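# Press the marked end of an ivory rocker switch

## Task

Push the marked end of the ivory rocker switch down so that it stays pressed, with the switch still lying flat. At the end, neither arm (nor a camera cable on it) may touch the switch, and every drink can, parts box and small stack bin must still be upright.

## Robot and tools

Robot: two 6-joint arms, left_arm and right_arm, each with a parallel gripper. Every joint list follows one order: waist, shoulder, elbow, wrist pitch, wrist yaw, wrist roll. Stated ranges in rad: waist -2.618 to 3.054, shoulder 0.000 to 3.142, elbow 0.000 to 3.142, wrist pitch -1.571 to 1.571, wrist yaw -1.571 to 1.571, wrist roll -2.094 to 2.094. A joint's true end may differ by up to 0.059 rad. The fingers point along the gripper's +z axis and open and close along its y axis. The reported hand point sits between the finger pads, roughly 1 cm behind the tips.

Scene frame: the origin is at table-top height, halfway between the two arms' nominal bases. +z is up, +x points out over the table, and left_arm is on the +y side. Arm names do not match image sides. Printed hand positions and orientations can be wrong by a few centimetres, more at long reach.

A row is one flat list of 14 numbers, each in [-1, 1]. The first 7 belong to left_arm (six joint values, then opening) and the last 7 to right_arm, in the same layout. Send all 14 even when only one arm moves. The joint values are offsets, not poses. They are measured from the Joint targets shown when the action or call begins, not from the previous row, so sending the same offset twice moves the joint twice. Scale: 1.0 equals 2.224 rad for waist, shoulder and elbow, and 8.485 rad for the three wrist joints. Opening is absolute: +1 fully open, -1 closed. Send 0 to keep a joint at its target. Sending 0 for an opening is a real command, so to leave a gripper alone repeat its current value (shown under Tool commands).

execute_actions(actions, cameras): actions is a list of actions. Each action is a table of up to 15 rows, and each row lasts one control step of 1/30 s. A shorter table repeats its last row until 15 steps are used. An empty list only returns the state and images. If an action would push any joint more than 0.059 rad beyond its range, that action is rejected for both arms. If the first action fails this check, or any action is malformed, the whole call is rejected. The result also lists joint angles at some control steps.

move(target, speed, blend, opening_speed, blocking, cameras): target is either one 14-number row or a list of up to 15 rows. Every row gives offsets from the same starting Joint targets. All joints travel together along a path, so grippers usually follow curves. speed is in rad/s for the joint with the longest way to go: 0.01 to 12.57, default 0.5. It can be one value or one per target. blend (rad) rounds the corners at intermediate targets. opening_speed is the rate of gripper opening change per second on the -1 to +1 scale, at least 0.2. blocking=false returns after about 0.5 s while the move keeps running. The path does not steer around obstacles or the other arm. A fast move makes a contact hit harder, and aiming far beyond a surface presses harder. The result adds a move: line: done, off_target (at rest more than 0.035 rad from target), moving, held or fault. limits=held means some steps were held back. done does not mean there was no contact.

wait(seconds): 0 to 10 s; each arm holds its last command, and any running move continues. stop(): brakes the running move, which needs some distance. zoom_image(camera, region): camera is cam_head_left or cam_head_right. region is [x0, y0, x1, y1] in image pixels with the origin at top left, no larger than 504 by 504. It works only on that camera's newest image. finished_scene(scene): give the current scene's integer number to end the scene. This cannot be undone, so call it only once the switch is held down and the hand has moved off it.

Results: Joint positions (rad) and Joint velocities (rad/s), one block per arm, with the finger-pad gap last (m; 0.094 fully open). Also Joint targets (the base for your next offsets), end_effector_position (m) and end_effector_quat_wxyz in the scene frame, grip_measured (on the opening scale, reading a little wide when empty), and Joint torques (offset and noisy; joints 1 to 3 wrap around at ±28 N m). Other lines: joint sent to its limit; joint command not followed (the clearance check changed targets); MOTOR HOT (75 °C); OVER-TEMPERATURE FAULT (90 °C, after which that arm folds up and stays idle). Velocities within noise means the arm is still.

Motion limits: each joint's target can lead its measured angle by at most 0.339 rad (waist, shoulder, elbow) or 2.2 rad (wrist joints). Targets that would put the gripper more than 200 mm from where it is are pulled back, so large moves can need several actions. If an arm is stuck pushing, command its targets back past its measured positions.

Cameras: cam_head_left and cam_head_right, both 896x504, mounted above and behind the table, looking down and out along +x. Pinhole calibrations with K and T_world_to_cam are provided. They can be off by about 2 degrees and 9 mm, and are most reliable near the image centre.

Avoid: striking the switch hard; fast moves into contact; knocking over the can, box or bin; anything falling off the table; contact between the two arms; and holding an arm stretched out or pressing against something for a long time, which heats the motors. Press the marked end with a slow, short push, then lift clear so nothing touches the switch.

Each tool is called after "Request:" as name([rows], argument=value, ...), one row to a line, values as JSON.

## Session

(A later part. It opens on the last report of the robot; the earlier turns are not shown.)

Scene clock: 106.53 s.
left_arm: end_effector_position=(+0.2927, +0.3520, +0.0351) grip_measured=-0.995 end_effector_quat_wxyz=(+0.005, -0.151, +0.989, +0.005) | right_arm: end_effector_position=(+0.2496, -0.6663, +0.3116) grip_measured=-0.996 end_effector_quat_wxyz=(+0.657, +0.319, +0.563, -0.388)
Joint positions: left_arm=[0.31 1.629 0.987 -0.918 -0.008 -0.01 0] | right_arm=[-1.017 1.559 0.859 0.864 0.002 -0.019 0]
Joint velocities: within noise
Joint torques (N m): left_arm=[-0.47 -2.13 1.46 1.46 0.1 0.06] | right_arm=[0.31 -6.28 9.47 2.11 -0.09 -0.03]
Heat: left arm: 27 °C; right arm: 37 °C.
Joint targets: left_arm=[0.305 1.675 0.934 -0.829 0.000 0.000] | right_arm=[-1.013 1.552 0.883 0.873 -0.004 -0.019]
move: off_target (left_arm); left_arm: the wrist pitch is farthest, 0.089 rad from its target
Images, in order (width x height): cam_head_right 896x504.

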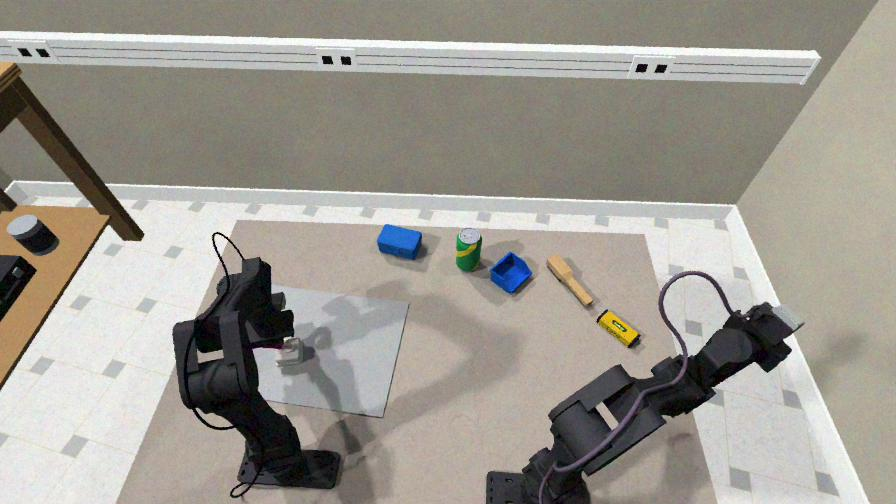

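Request:
move([
  [0,-0.0188,0.0544,-0.0192,0,0,-1,0,0,0,0,0,0,-1],
  [0,-0.0188,0.14,-0.0288,0,0,-1,0,0,0,0,0,0,-1],
  [0.15,-0.0188,0.14,-0.0288,0,0,-1,0,0,0,0,0,0,-1],
], speed=0.5)

Request:
zoom_image(camera="cam_head_right", region=[255, 325, 325, 381])

Request:
zoom_image(camera="cam_head_left", region=[235, 330, 305, 386])

Scene clock: 110.10 s.
left_arm: end_effector_position=(+0.2854, +0.4531, +0.0941) grip_measured=-0.995 end_effector_quat_wxyz=(+0.048, -0.310, +0.950, +0.017) | right_arm: end_effector_position=(+0.2496, -0.6663, +0.3116) grip_measured=-0.996 end_effector_quat_wxyz=(+0.657, +0.319, +0.563, -0.388)
Joint positions: left_arm=[0.638 1.628 1.225 -1.065 -0.004 -0.009 0] | right_arm=[-1.017 1.559 0.859 0.864 0.002 -0.019 0]
Joint velocities: within noise
Joint torques (N m): left_arm=[0.03 -5.91 8.8 0.64 0.07 0.05] | right_arm=[0.31 -6.3 9.47 2.11 -0.09 -0.02]
Heat: left arm: 27 °C; right arm: 37 °C.
Joint targets: left_arm=[0.639 1.633 1.245 -1.073 0.000 0.000] | right_arm=[-1.013 1.552 0.883 0.873 -0.004 -0.019]
move: done

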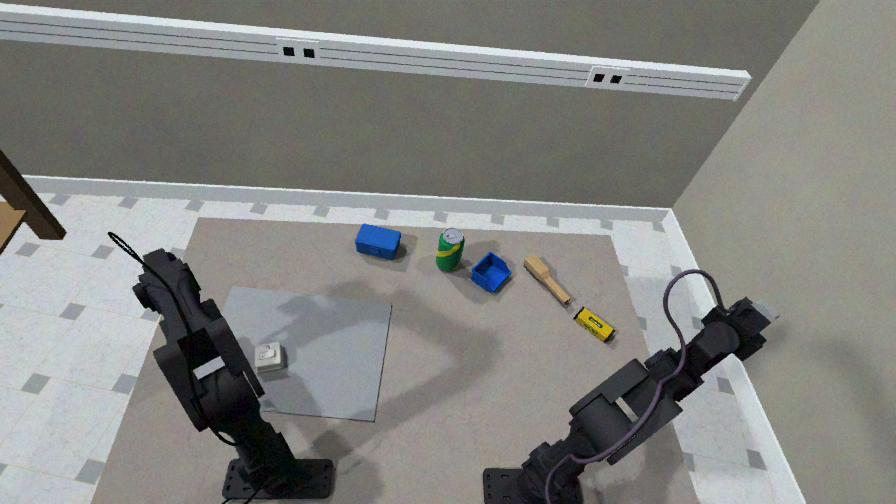

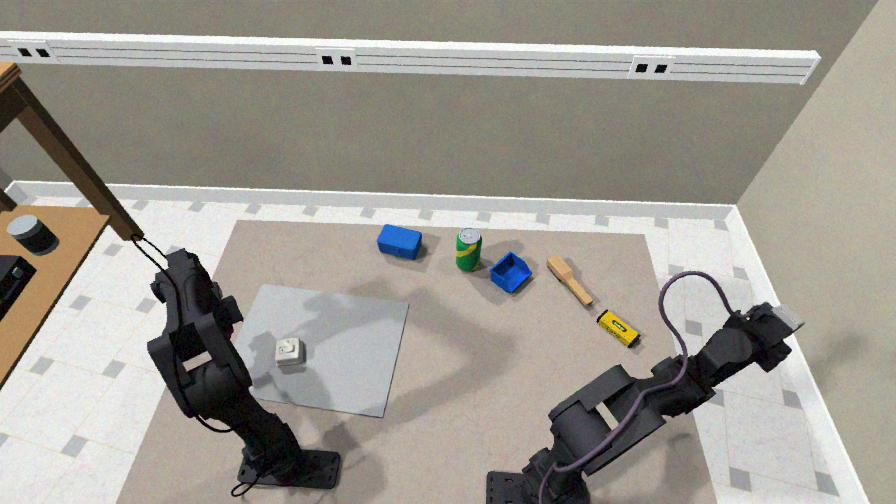

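Scaled by 7.200 from the camera's 896x504 image, which has a finer 1280x720 frame.

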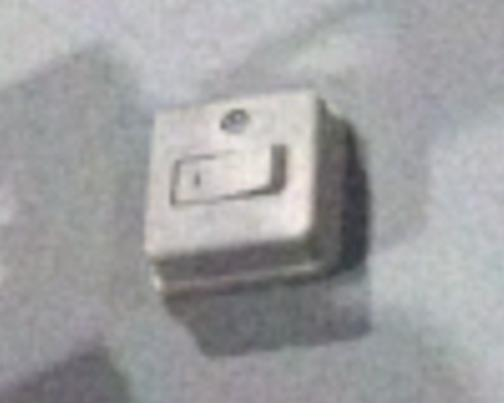

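Scaled by 7.200 from the camera's 896x504 image, which has a finer 1280x720 frame.

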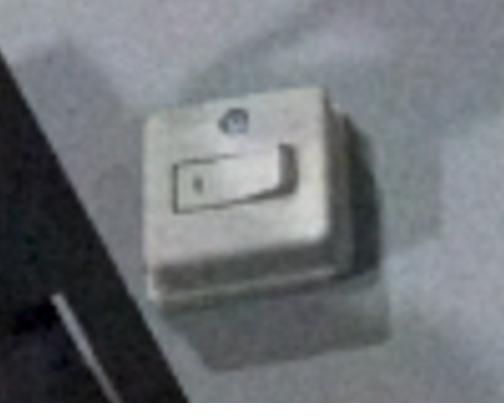

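Request:
move(target=[0,0,0,0,0,0,-1,0.2,0,0,0,0,0.185,-1], speed=1.0)

Request:
zoom_image(camera="cam_head_left", region=[600, 230, 760, 320])

Request:
zoom_image(camera="cam_head_right", region=[600, 230, 760, 320])

Scene clock: 116.60 s.
left_arm: end_effector_position=(+0.2853, +0.4530, +0.0940) grip_measured=-0.995 end_effector_quat_wxyz=(+0.048, -0.310, +0.950, +0.017) | right_arm: end_effector_position=(+0.4083, -0.5186, +0.3116) grip_measured=-0.996 end_effector_quat_wxyz=(+0.677, +0.569, +0.306, +0.351)
Joint positions: left_arm=[0.638 1.628 1.225 -1.066 -0.004 -0.009 0] | right_arm=[-0.57 1.559 0.859 0.864 -0.001 1.556 0]
Joint velocities: within noise
Joint torques (N m): left_arm=[0.01 -5.78 8.85 0.67 0.04 0.06] | right_arm=[0.13 -6.3 9.47 2.11 -0.05 -0.05]
Heat: left arm: 28 °C; right arm: 37 °C.
Joint targets: left_arm=[0.639 1.633 1.245 -1.073 0.000 0.000] | right_arm=[-0.568 1.552 0.883 0.873 -0.004 1.551]
move: done

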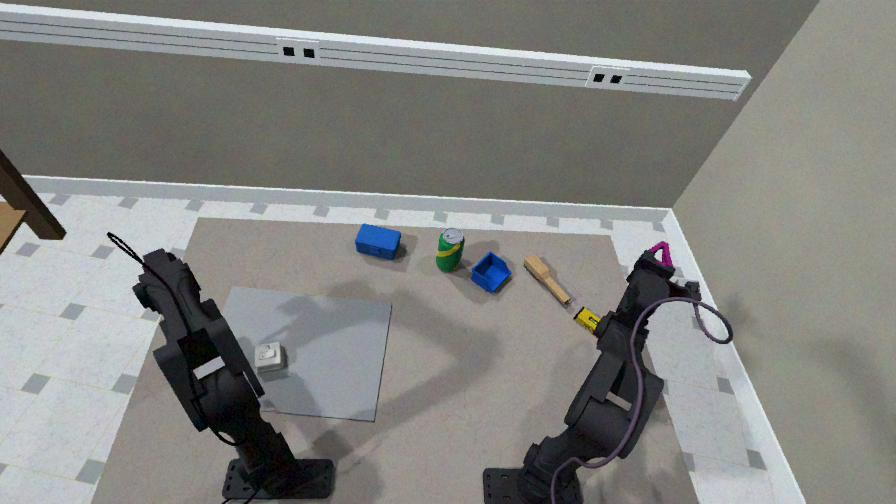

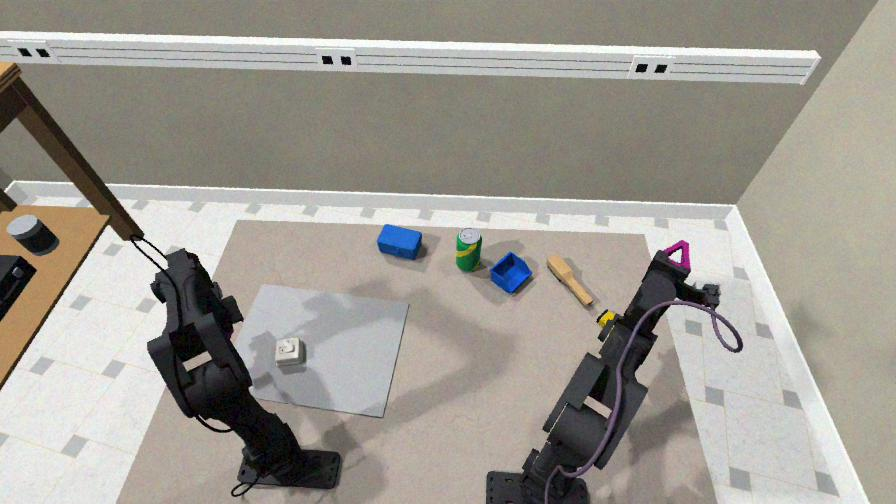

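Scaled by 3.150 from the camera's 896x504 image, which has a finer 1280x720 frame.

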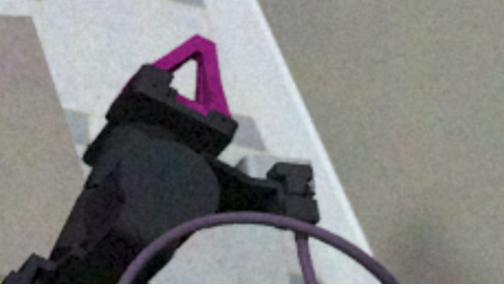

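Scaled by 3.150 from the camera's 896x504 image, which has a finer 1280x720 frame.

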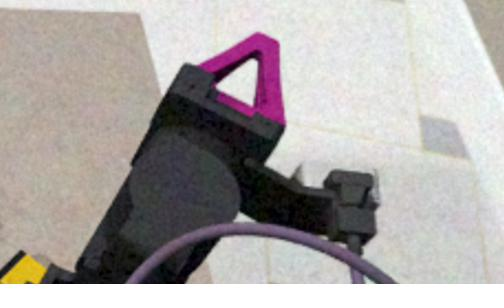

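Request:
move(target=[-0.2873,0.1142,0.0522,0.0028,0,0,-1,0.2554,0.1394,0.2549,-0.2401,0.0005,-0.1828,-1], speed=0.8)

Request:
zoom_image(camera="cam_head_right", region=[260, 270, 360, 370])

Request:
zoom_image(camera="cam_head_left", region=[240, 270, 340, 370])

Request:
zoom_image(camera="cam_head_left", region=[470, 290, 570, 390])

Request:
zoom_image(camera="cam_head_right", region=[470, 290, 570, 390])

Scene clock: 141.63 s.
left_arm: end_effector_position=(+0.3670, +0.2683, +0.0501) grip_measured=-0.995 end_effector_quat_wxyz=(-0.012, +0.003, +1.000, +0.002) | right_arm: end_effector_position=(+0.3403, -0.2530, +0.0779) grip_measured=-0.997 end_effector_quat_wxyz=(-0.005, +0.018, +1.000, +0.000)
Joint positions: left_arm=[0.002 1.867 1.334 -1.063 -0.004 -0.009 0] | right_arm=[0 1.841 1.415 -1.154 -0.001 0.005 0]
Joint velocities: within noise
Joint torques (N m): left_arm=[-0.28 -6.48 9.26 0.59 0.09 0.08] | right_arm=[0.02 -5.93 9.46 0.25 0.01 -0.06]
Heat: left arm: 29 °C; right arm: 37 °C.
Joint targets: left_arm=[0.000 1.887 1.362 -1.049 0.000 0.000] | right_arm=[0.000 1.862 1.450 -1.164 0.000 0.000]
move: done

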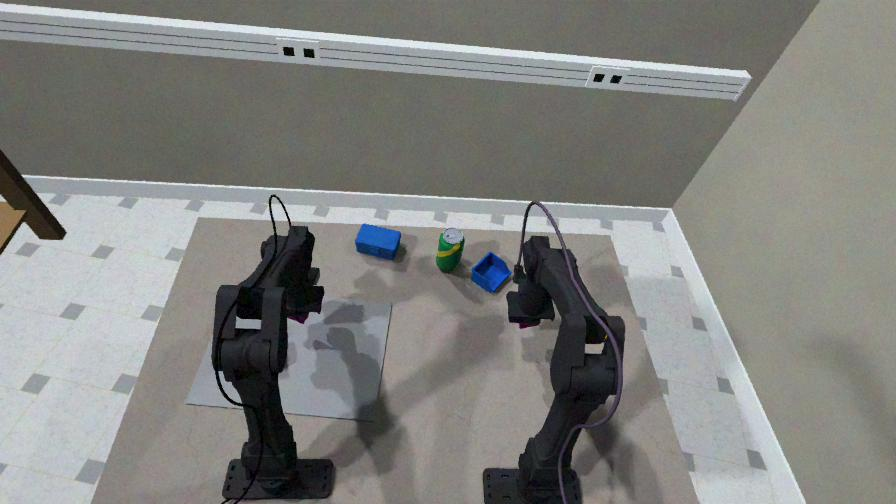

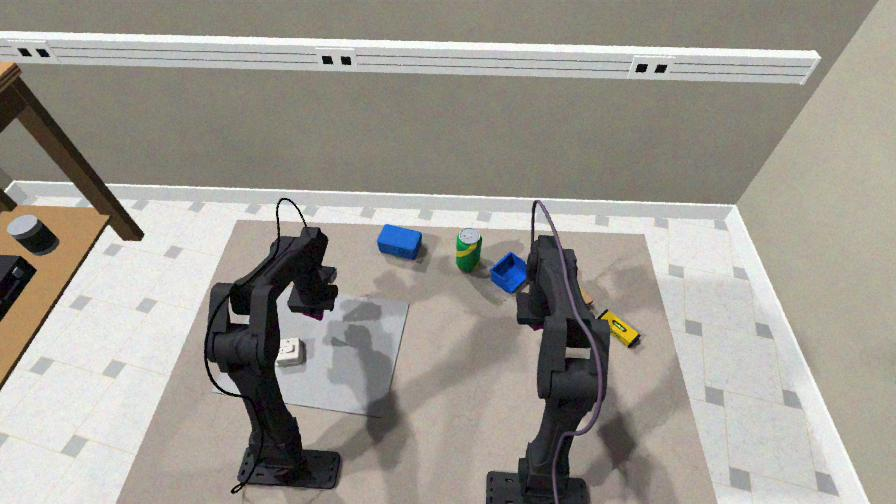

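Scaled by 5.040 from the camera's 896x504 image, which has a finer 1280x720 frame.

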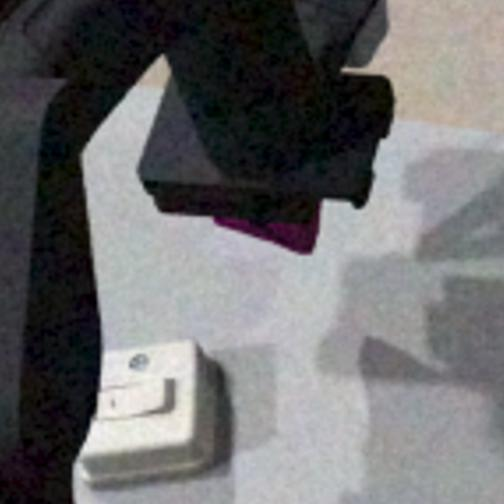

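Scaled by 5.040 from the camera's 896x504 image, which has a finer 1280x720 frame.

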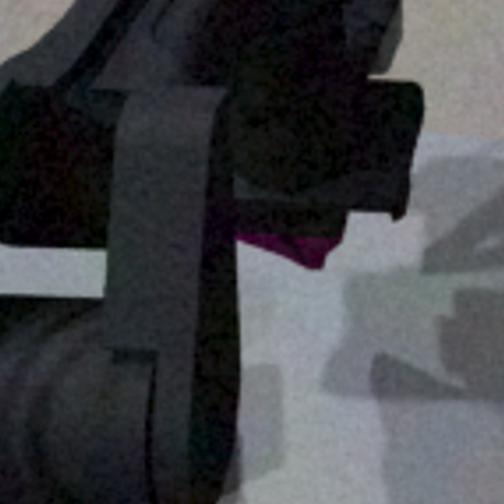

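Scaled by 5.040 from the camera's 896x504 image, which has a finer 1280x720 frame.

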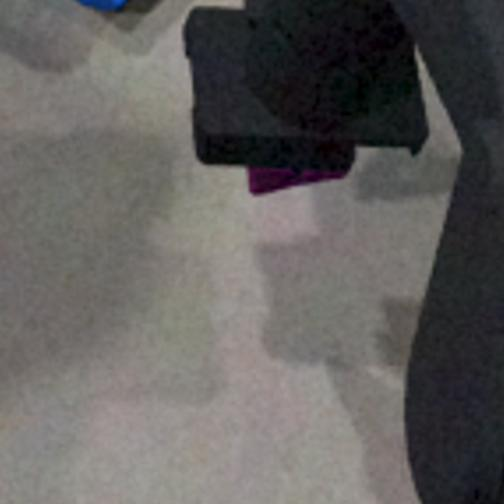

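Scaled by 5.040 from the camera's 896x504 image, which has a finer 1280x720 frame.

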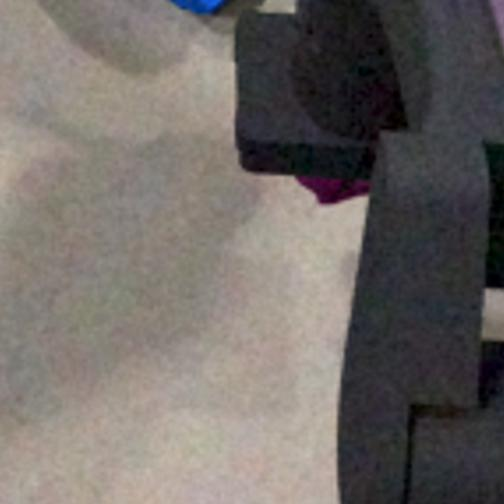

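Request:
move(target=[0.1349,0.1012,0.1461,-0.0092,0,0,-1,0.1349,0.1124,0.1088,0.0020,0,0,-1], speed=0.6)

Request:
zoom_image(camera="cam_head_right", region=[230, 240, 330, 340])

Request:
zoom_image(camera="cam_head_left", region=[210, 240, 310, 340])

Request:
zoom_image(camera="cam_head_left", region=[420, 270, 520, 370])

Request:
zoom_image(camera="cam_head_right", region=[440, 270, 540, 370])

Scene clock: 188.17 s.
left_arm: end_effector_position=(+0.4216, +0.3876, +0.0522) grip_measured=-0.995 end_effector_quat_wxyz=(+0.011, -0.148, +0.989, +0.002) | right_arm: end_effector_position=(+0.3846, -0.1364, +0.0499) grip_measured=-0.997 end_effector_quat_wxyz=(-0.007, -0.135, +0.991, -0.001)
Joint positions: left_arm=[0.305 2.088 1.659 -1.119 -0.002 -0.009 0] | right_arm=[0.304 2.091 1.654 -1.148 0.001 0.003 0]
Joint velocities: within noise
Joint torques (N m): left_arm=[-0.46 -8.23 9.44 0.47 0.03 0.04] | right_arm=[-0.35 -8.02 9.62 0.32 0.01 -0.05]
Heat: left arm: 28 °C; right arm: 36 °C.
Joint targets: left_arm=[0.300 2.113 1.686 -1.127 0.000 0.000] | right_arm=[0.300 2.112 1.692 -1.147 0.000 0.000]
move: off_target (right_arm); right_arm: the elbow is farthest, 0.038 rad from its target

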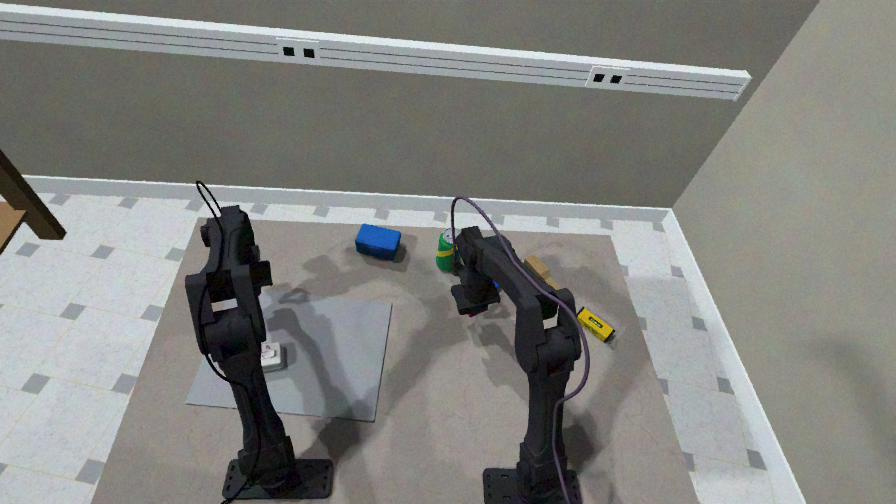

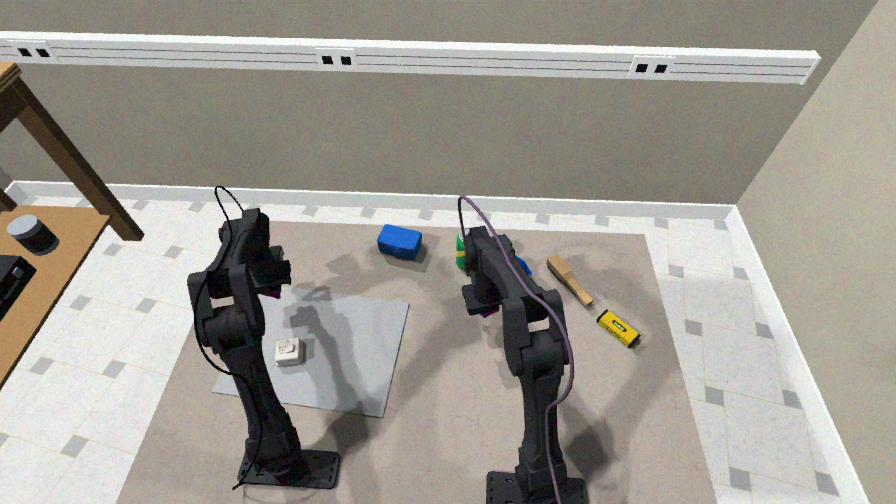

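Scaled by 5.040 from the camera's 896x504 image, which has a finer 1280x720 frame.

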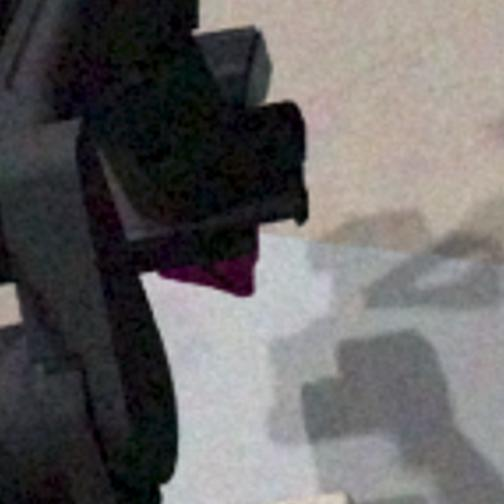

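Scaled by 5.040 from the camera's 896x504 image, which has a finer 1280x720 frame.

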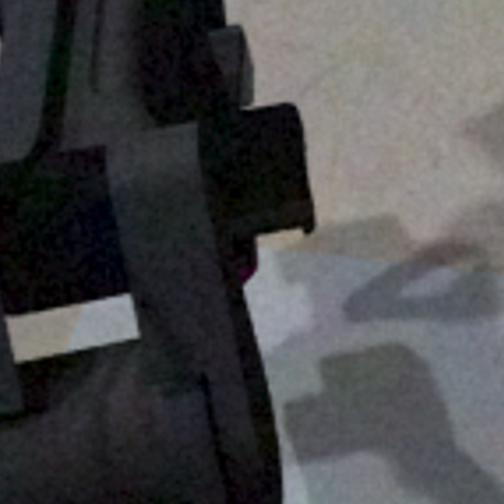

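Scaled by 5.040 from the camera's 896x504 image, which has a finer 1280x720 frame.

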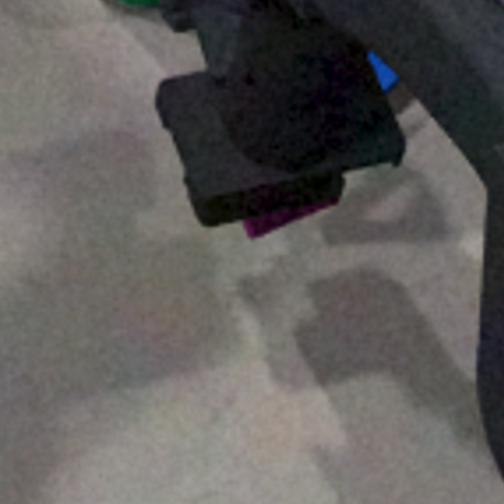

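Scaled by 5.040 from the camera's 896x504 image, which has a finer 1280x720 frame.

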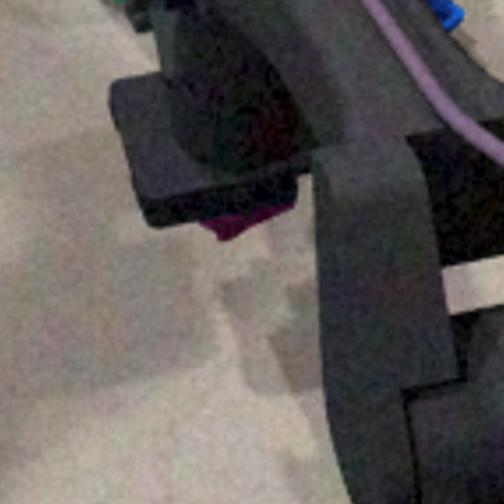

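Request:
zoom_image(camera="cam_head_left", region=[400, 180, 540, 300])

Request:
zoom_image(camera="cam_head_right", region=[420, 180, 560, 300])

Scaled by 3.600 from the camera's 896x504 image, which has a finer 1280x720 frame.

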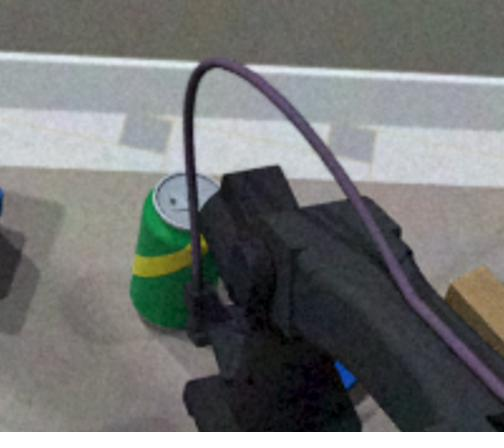

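Scaled by 3.600 from the camera's 896x504 image, which has a finer 1280x720 frame.

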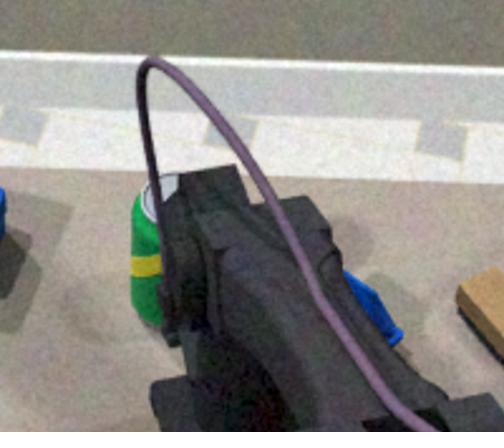

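Request:
move([
  [0,0,0,0,0,0,-1,0,-0.1304,-0.1844,0.0140,0,0,-1],
  [0,0.0127,-0.0357,0.0127,0,0,-1,-0.2923,-0.1304,-0.1844,0.0140,0,0,-1],
], speed=0.6)

Request:
zoom_image(camera="cam_head_right", region=[230, 240, 330, 340])

Request:
zoom_image(camera="cam_head_left", region=[520, 300, 620, 400])

Request:
zoom_image(camera="cam_head_right", region=[520, 300, 620, 400])

Scene clock: 198.97 s.
left_arm: end_effector_position=(+0.4261, +0.3889, +0.0307) grip_measured=-0.995 end_effector_quat_wxyz=(+0.016, -0.148, +0.989, +0.003) | right_arm: end_effector_position=(+0.3092, -0.3663, +0.0452) grip_measured=-0.997 end_effector_quat_wxyz=(-0.011, +0.192, +0.981, +0.002)
Joint positions: left_arm=[0.305 2.115 1.613 -1.035 -0.002 -0.009 0] | right_arm=[-0.355 1.856 1.3 -1.038 0.001 0.002 0]
Joint velocities: within noise
Joint torques (N m): left_arm=[-0.58 -8.4 5.98 0.73 0.01 0.06] | right_arm=[0.42 -9.94 4.74 0.4 -0.02 -0.05]
Heat: left arm: 28 °C; right arm: 35 °C.
Joint targets: left_arm=[0.300 2.141 1.607 -1.020 0.000 0.000] | right_arm=[-0.350 1.822 1.282 -1.028 0.000 0.000]
move: done

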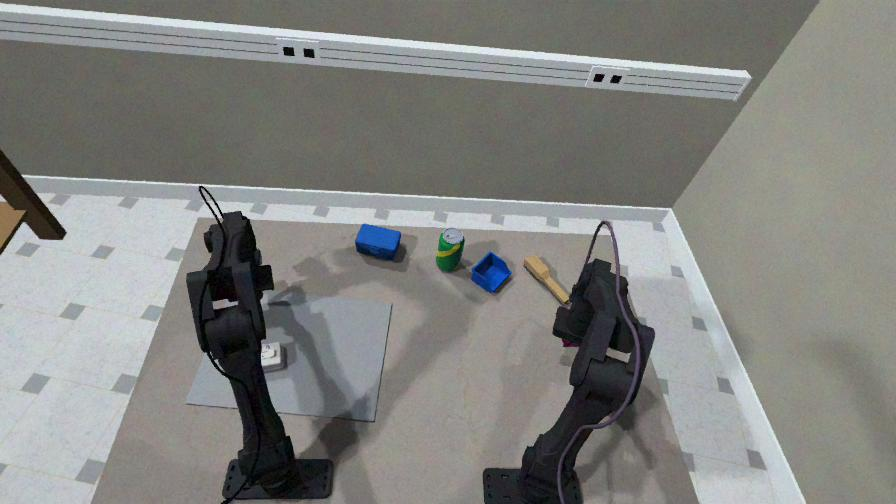

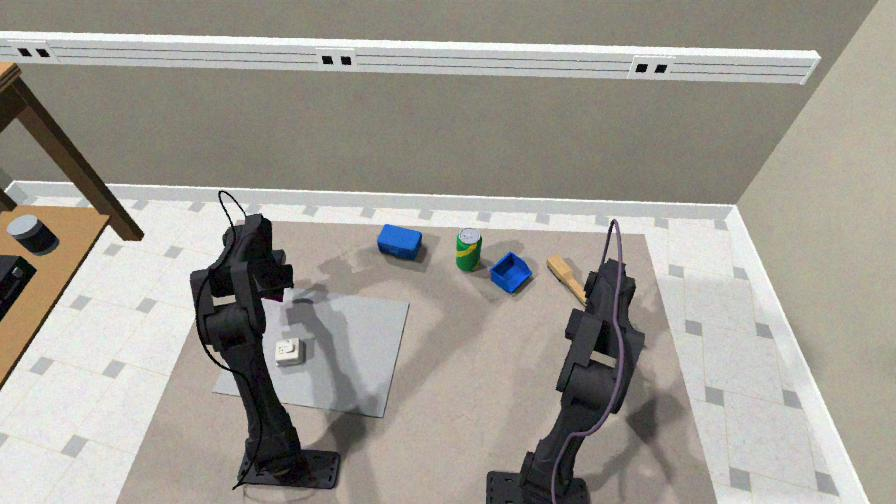

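Scaled by 5.040 from the camera's 896x504 image, which has a finer 1280x720 frame.

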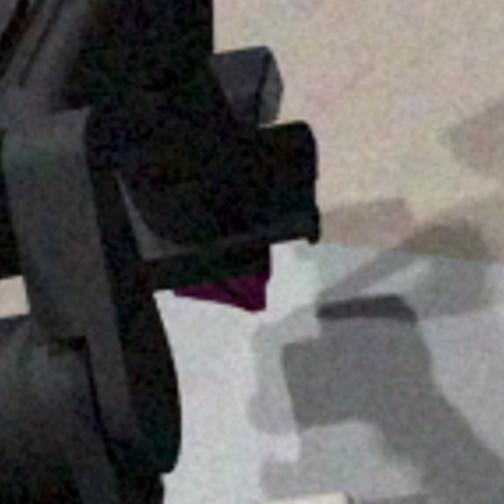

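Scaled by 5.040 from the camera's 896x504 image, which has a finer 1280x720 frame.

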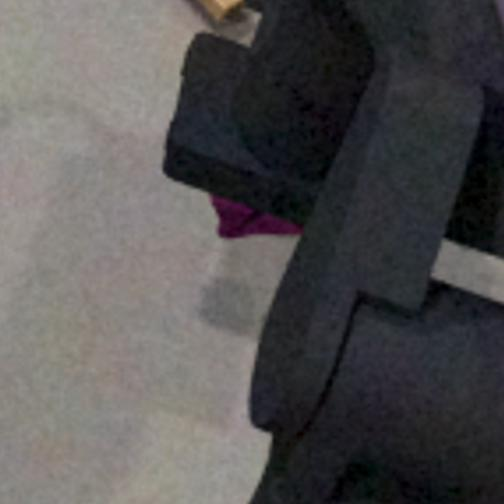

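Scaled by 5.040 from the camera's 896x504 image, which has a finer 1280x720 frame.

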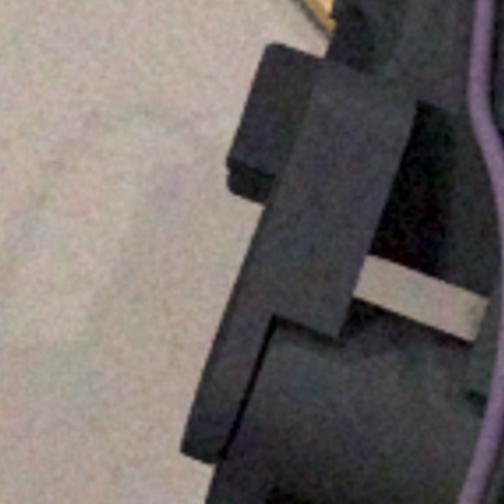

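Request:
move(target=[0,0.0054,-0.0104,0.0041,0,0,-1,0,0.0050,-0.0122,0.0045,0,0,-1], speed=0.15, cameras=[])

Request:
move(target=[0,0.0054,-0.0104,0.0041,0,0,-1,0,0.0050,-0.0122,0.0045,0,0,-1], speed=0.15, cameras=[])

Request:
move(target=[0,0.0027,-0.0052,0.0020,0,0,-1,0,0.0050,-0.0122,0.0045,0,0,-1], speed=0.15, cameras=[])

Scene clock: 205.97 s.
left_arm: end_effector_position=(+0.4260, +0.3889, +0.0202) grip_measured=-0.995 end_effector_quat_wxyz=(+0.016, -0.148, +0.989, +0.003) | right_arm: end_effector_position=(+0.3090, -0.3663, +0.0388) grip_measured=-0.997 end_effector_quat_wxyz=(-0.007, +0.192, +0.981, +0.001)
Joint positions: left_arm=[0.305 2.128 1.589 -1 -0.002 -0.009 0] | right_arm=[-0.355 1.856 1.273 -1.003 0.001 0.002 0]
Joint velocities: within noise
Joint torques (N m): left_arm=[-0.53 -8.44 5.98 0.73 0.02 0.02] | right_arm=[0.4 -9.06 4.68 0.43 -0.01 -0.05]
Heat: left arm: 29 °C; right arm: 34 °C.
Joint targets: left_arm=[0.300 2.153 1.584 -0.985 0.000 0.000] | right_arm=[-0.350 1.833 1.255 -0.990 0.000 0.000]
move: done
No camera images: "cameras" was empty.

Scene clock: 206.93 s.
left_arm: end_effector_position=(+0.4258, +0.3888, +0.0102) grip_measured=-0.995 end_effector_quat_wxyz=(+0.015, -0.148, +0.989, +0.003) | right_arm: end_effector_position=(+0.3092, -0.3664, +0.0323) grip_measured=-0.997 end_effector_quat_wxyz=(-0.002, +0.192, +0.981, +0.000)
Joint positions: left_arm=[0.305 2.14 1.566 -0.967 -0.002 -0.009 0] | right_arm=[-0.355 1.856 1.246 -0.965 0.001 0.002 0]
Joint velocities: within noise
Joint torques (N m): left_arm=[-0.43 -8.42 5.94 0.76 0.01 0.07] | right_arm=[0.42 -8.17 4.67 0.52 -0.02 -0.05]
Heat: left arm: 28 °C; right arm: 34 °C.
Joint targets: left_arm=[0.300 2.165 1.561 -0.950 0.000 0.000] | right_arm=[-0.350 1.844 1.228 -0.952 0.000 0.000]
move: done
No camera images: "cameras" was empty.

Scene clock: 207.90 s.
left_arm: end_effector_position=(+0.4265, +0.3891, +0.0094) grip_measured=-0.995 end_effector_quat_wxyz=(+0.017, -0.148, +0.989, +0.003) | right_arm: end_effector_position=(+0.3093, -0.3664, +0.0260) grip_measured=-0.997 end_effector_quat_wxyz=(+0.003, +0.192, +0.981, -0.001)
Joint positions: left_arm=[0.305 2.14 1.563 -0.959 -0.002 -0.009 0] | right_arm=[-0.355 1.856 1.219 -0.927 0.001 0.002 0]
Joint velocities: within noise
Joint torques (N m): left_arm=[-0.49 -7.97 5.19 0.85 0.02 0.05] | right_arm=[0.42 -7.35 4.62 0.53 -0.01 -0.05]
Heat: left arm: 28 °C; right arm: 34 °C.
Joint targets: left_arm=[0.300 2.171 1.549 -0.933 0.000 0.000] | right_arm=[-0.350 1.856 1.201 -0.914 0.000 0.000]
move: done
No camera images: "cameras" was empty.

Request:
move(target=[0,0.0027,-0.0052,0.0020,0,0,-1,0,0.0050,-0.0122,0.0045,0,0,-1], speed=0.15, cameras=[])

Request:
move(target=[0,0,0,0,0,0,-1,0,0.0025,-0.0061,0.0022,0,0,-1], speed=0.15, cameras=[])

Request:
move(target=[0,0,0,0,0,0,-1,0,0.0025,-0.0061,0.0022,0,0,-1], speed=0.15, cameras=[])

Scene clock: 210.67 s.
left_arm: end_effector_position=(+0.4265, +0.3890, +0.0087) grip_measured=-0.995 end_effector_quat_wxyz=(+0.018, -0.148, +0.989, +0.003) | right_arm: end_effector_position=(+0.3093, -0.3664, +0.0197) grip_measured=-0.997 end_effector_quat_wxyz=(+0.008, +0.192, +0.981, -0.002)
Joint positions: left_arm=[0.305 2.14 1.56 -0.955 -0.002 -0.009 0] | right_arm=[-0.355 1.856 1.192 -0.889 0.001 0.002 0]
Joint velocities: within noise
Joint torques (N m): left_arm=[-0.43 -7.45 4.38 0.97 0.03 0.06] | right_arm=[0.42 -6.53 4.59 0.53 -0.01 -0.04]
Heat: left arm: 28 °C; right arm: 33 °C.
Joint targets: left_arm=[0.300 2.177 1.538 -0.916 0.000 0.000] | right_arm=[-0.350 1.867 1.174 -0.875 0.000 0.000]
move: off_target (left_arm); left_arm: the wrist pitch is farthest, 0.039 rad from its target
No camera images: "cameras" was empty.

Scene clock: 211.53 s.
left_arm: end_effector_position=(+0.4265, +0.3890, +0.0087) grip_measured=-0.995 end_effector_quat_wxyz=(+0.018, -0.148, +0.989, +0.003) | right_arm: end_effector_position=(+0.3091, -0.3663, +0.0166) grip_measured=-0.997 end_effector_quat_wxyz=(+0.011, +0.192, +0.981, -0.002)
Joint positions: left_arm=[0.305 2.14 1.56 -0.955 -0.002 -0.009 0] | right_arm=[-0.355 1.856 1.178 -0.87 0.001 0.002 0]
Joint velocities: within noise
Joint torques (N m): left_arm=[-0.44 -7.5 4.4 1 0.02 0.04] | right_arm=[0.42 -6.12 4.57 0.53 -0.01 -0.05]
Heat: left arm: 28 °C; right arm: 33 °C.
Joint targets: left_arm=[0.300 2.177 1.538 -0.916 0.000 0.000] | right_arm=[-0.350 1.872 1.160 -0.857 0.000 0.000]
move: off_target (left_arm); left_arm: the wrist pitch is farthest, 0.039 rad from its target
No camera images: "cameras" was empty.

Scene clock: 212.40 s.
left_arm: end_effector_position=(+0.4265, +0.3890, +0.0087) grip_measured=-0.995 end_effector_quat_wxyz=(+0.018, -0.148, +0.989, +0.003) | right_arm: end_effector_position=(+0.3087, -0.3662, +0.0135) grip_measured=-0.997 end_effector_quat_wxyz=(+0.013, +0.192, +0.981, -0.003)
Joint positions: left_arm=[0.305 2.14 1.56 -0.955 -0.002 -0.009 0] | right_arm=[-0.355 1.856 1.164 -0.852 0.001 0.002 0]
Joint velocities: within noise
Joint torques (N m): left_arm=[-0.46 -7.51 4.53 0.98 0.02 0.08] | right_arm=[0.4 -5.71 4.55 0.59 -0.01 -0.05]
Heat: left arm: 28 °C; right arm: 33 °C.
Joint targets: left_arm=[0.300 2.177 1.538 -0.916 0.000 0.000] | right_arm=[-0.350 1.878 1.146 -0.838 0.000 0.000]
move: off_target (left_arm); left_arm: the wrist pitch is farthest, 0.039 rad from its target
No camera images: "cameras" was empty.

Request:
move(target=[0,0,0,0,0,0,-1,0,0.0025,-0.0061,0.0022,0,0,-1], speed=0.15, cameras=[])

Request:
move(target=[0,0,0,0,0,0,-1,0,0.0025,-0.0061,0.0022,0,0,-1], speed=0.15, cameras=[])

Request:
move(target=[0,0,0,0,0,0,-1,0,0.0025,-0.0061,0.0022,0,0,-1], speed=0.15)

Request:
zoom_image(camera="cam_head_left", region=[520, 300, 620, 400])

Request:
zoom_image(camera="cam_head_right", region=[230, 240, 330, 340])

Scene clock: 214.83 s.
left_arm: end_effector_position=(+0.4265, +0.3890, +0.0087) grip_measured=-0.995 end_effector_quat_wxyz=(+0.018, -0.148, +0.989, +0.003) | right_arm: end_effector_position=(+0.3076, -0.3657, +0.0080) grip_measured=-0.997 end_effector_quat_wxyz=(+0.012, +0.192, +0.981, -0.003)
Joint positions: left_arm=[0.305 2.14 1.56 -0.955 -0.002 -0.009 0] | right_arm=[-0.355 1.864 1.15 -0.833 0.001 0.002 0]
Joint velocities: within noise
Joint torques (N m): left_arm=[-0.42 -7.51 4.45 1.02 0.02 0.06] | right_arm=[0.4 -5.87 4.55 0.57 -0.01 -0.05]
Heat: left arm: 28 °C; right arm: 33 °C.
Joint targets: left_arm=[0.300 2.177 1.538 -0.916 0.000 0.000] | right_arm=[-0.350 1.884 1.133 -0.819 0.000 0.000]
move: off_target (left_arm); left_arm: the wrist pitch is farthest, 0.039 rad from its target
No camera images: "cameras" was empty.

Scene clock: 215.53 s.
left_arm: end_effector_position=(+0.4265, +0.3890, +0.0087) grip_measured=-0.995 end_effector_quat_wxyz=(+0.018, -0.148, +0.989, +0.003) | right_arm: end_effector_position=(+0.3068, -0.3654, +0.0052) grip_measured=-0.997 end_effector_quat_wxyz=(+0.012, +0.192, +0.981, -0.003)
Joint positions: left_arm=[0.305 2.14 1.56 -0.955 -0.002 -0.009 0] | right_arm=[-0.355 1.865 1.139 -0.82 0.001 0.002 0]
Joint velocities: within noise
Joint torques (N m): left_arm=[-0.46 -7.49 4.51 0.98 0.02 0.07] | right_arm=[0.4 -5.52 4.34 0.6 -0.02 -0.05]
Heat: left arm: 28 °C; right arm: 33 °C.
Joint targets: left_arm=[0.300 2.177 1.538 -0.916 0.000 0.000] | right_arm=[-0.350 1.889 1.119 -0.801 0.000 0.000]
move: off_target (left_arm); left_arm: the wrist pitch is farthest, 0.039 rad from its target
No camera images: "cameras" was empty.

Scene clock: 216.23 s.
left_arm: end_effector_position=(+0.4265, +0.3890, +0.0087) grip_measured=-0.995 end_effector_quat_wxyz=(+0.018, -0.148, +0.989, +0.003) | right_arm: end_effector_position=(+0.3068, -0.3654, +0.0050) grip_measured=-0.997 end_effector_quat_wxyz=(+0.013, +0.192, +0.981, -0.003)
Joint positions: left_arm=[0.305 2.14 1.56 -0.955 -0.002 -0.009 0] | right_arm=[-0.355 1.865 1.138 -0.818 0.001 0.002 0]
Joint velocities: within noise
Joint torques (N m): left_arm=[-0.58 -7.39 4.46 0.98 0.02 0.05] | right_arm=[0.4 -5.15 3.37 0.79 -0.01 -0.05]
Heat: left arm: 28 °C; right arm: 33 °C.
Joint targets: left_arm=[0.300 2.177 1.538 -0.916 0.000 0.000] | right_arm=[-0.350 1.895 1.106 -0.782 0.000 0.000]
move: off_target (left_arm); left_arm: the wrist pitch is farthest, 0.039 rad from its target

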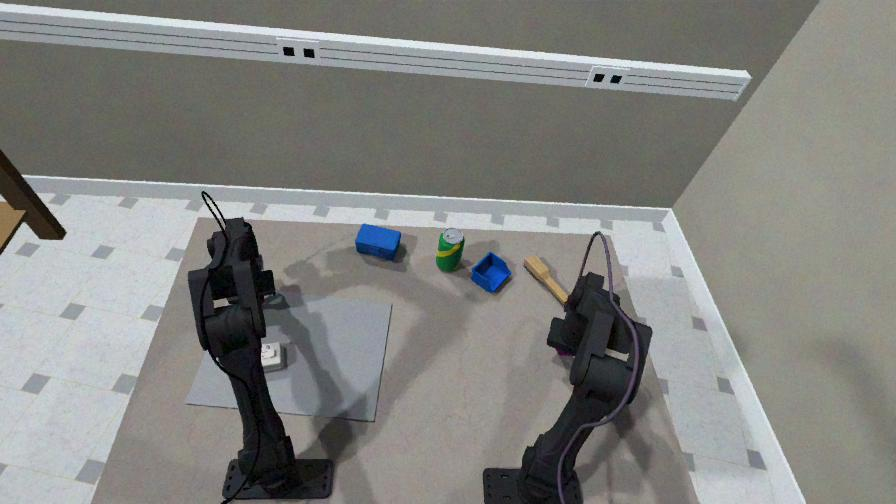

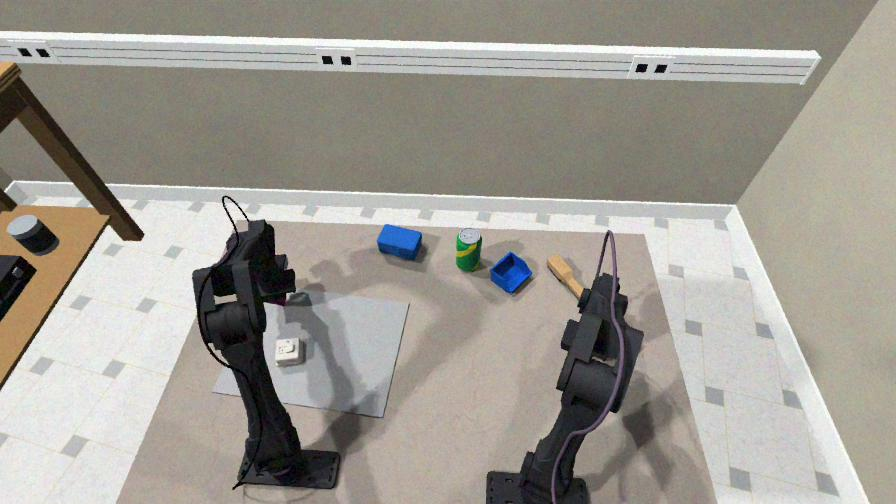

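Scaled by 5.040 from the camera's 896x504 image, which has a finer 1280x720 frame.

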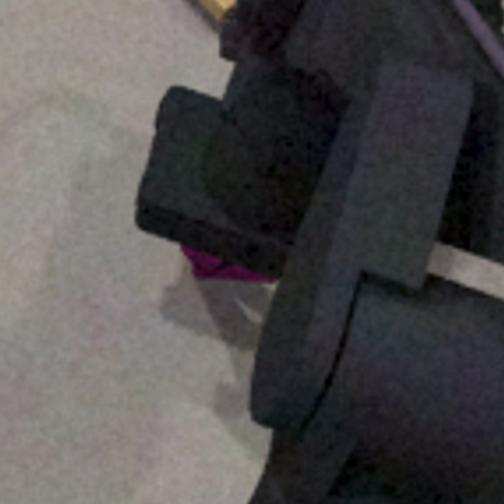

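Scaled by 5.040 from the camera's 896x504 image, which has a finer 1280x720 frame.

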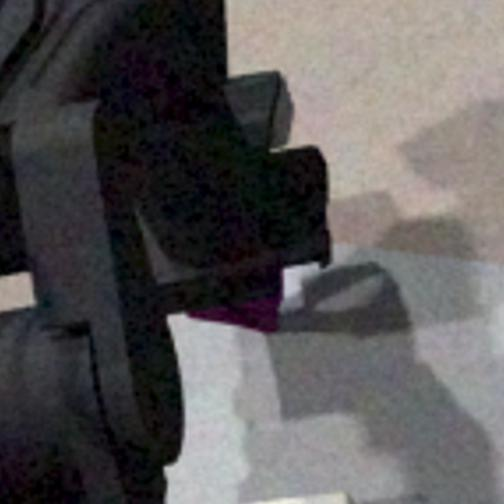

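Request:
move([
  [0,-0.0292,0.0670,-0.0249,0,0,-1,0,-0.0328,0.0791,-0.0290,0,0,-1],
  [-0.3147,0.0445,0.1866,-0.0368,0,0,-1,0.2698,-0.1299,-0.0319,-0.0255,0,0,-1],
], speed=0.8)

Request:
zoom_image(camera="cam_head_right", region=[350, 240, 450, 340])

Request:
zoom_image(camera="cam_head_left", region=[330, 240, 430, 340])

Request:
zoom_image(camera="cam_head_left", region=[430, 320, 530, 420])

Request:
zoom_image(camera="cam_head_right", region=[440, 320, 540, 420])

Scene clock: 245.67 s.
left_arm: end_effector_position=(+0.4401, +0.0912, +0.0558) grip_measured=-0.995 end_effector_quat_wxyz=(+0.014, +0.205, +0.979, -0.004) | right_arm: end_effector_position=(+0.2680, -0.1846, +0.0489) grip_measured=-0.997 end_effector_quat_wxyz=(-0.009, -0.108, +0.994, -0.002)
Joint positions: left_arm=[-0.403 2.247 1.925 -1.22 0.003 -0.008 0] | right_arm=[0.249 1.636 1.053 -1.007 0.002 0.002 0]
Joint velocities: within noise
Joint torques (N m): left_arm=[0.24 -9.05 9.42 0.52 -0.02 0.05] | right_arm=[0.02 -7.73 4.66 0.39 -0.03 -0.05]
Heat: left arm: 28 °C; right arm: 33 °C.
Joint targets: left_arm=[-0.400 2.276 1.953 -1.229 0.000 0.000] | right_arm=[0.250 1.606 1.035 -0.998 0.000 0.000]
move: done

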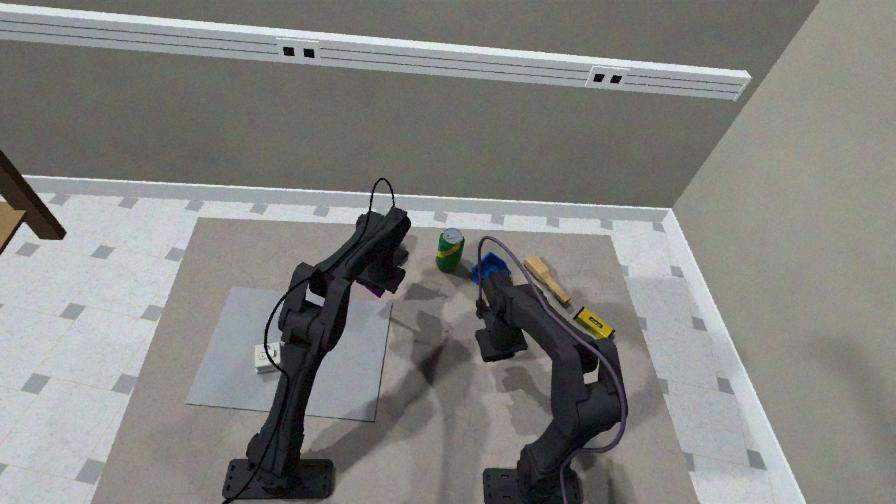

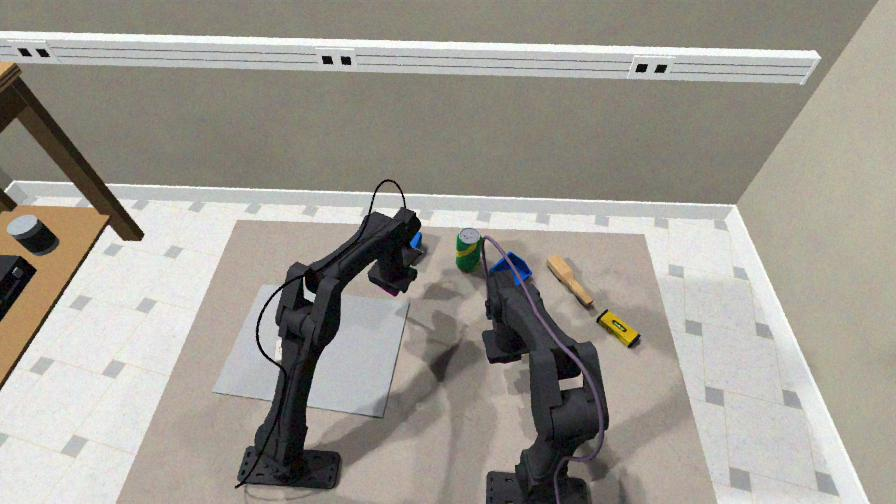

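Scaled by 5.040 from the camera's 896x504 image, which has a finer 1280x720 frame.

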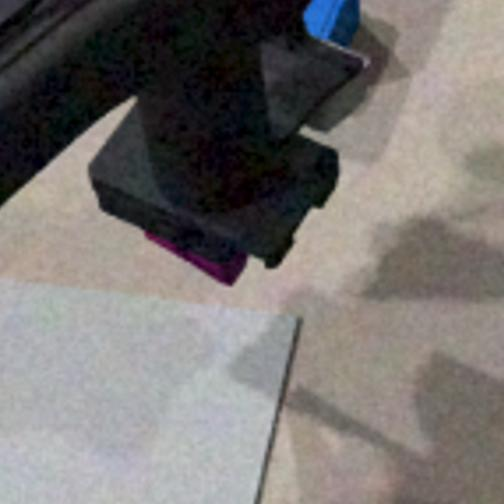

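Scaled by 5.040 from the camera's 896x504 image, which has a finer 1280x720 frame.

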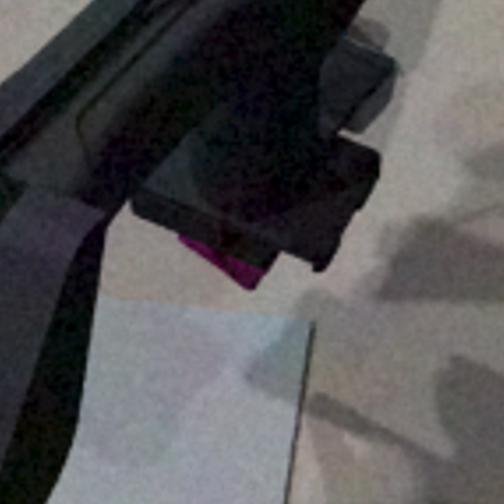

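Scaled by 5.040 from the camera's 896x504 image, which has a finer 1280x720 frame.

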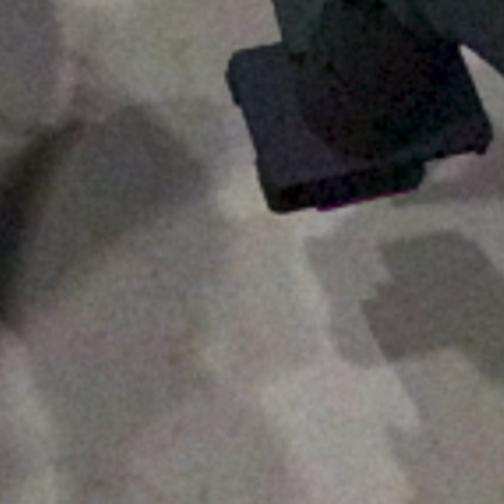

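Scaled by 5.040 from the camera's 896x504 image, which has a finer 1280x720 frame.

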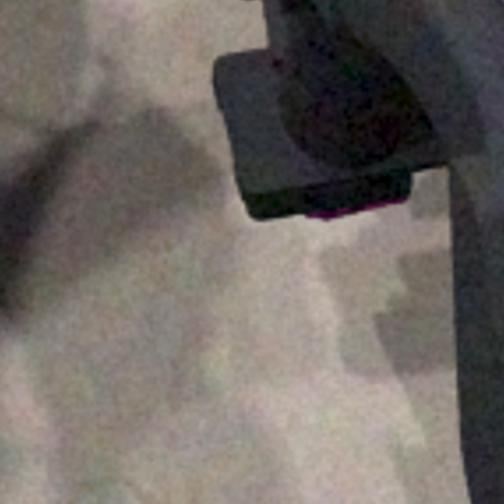

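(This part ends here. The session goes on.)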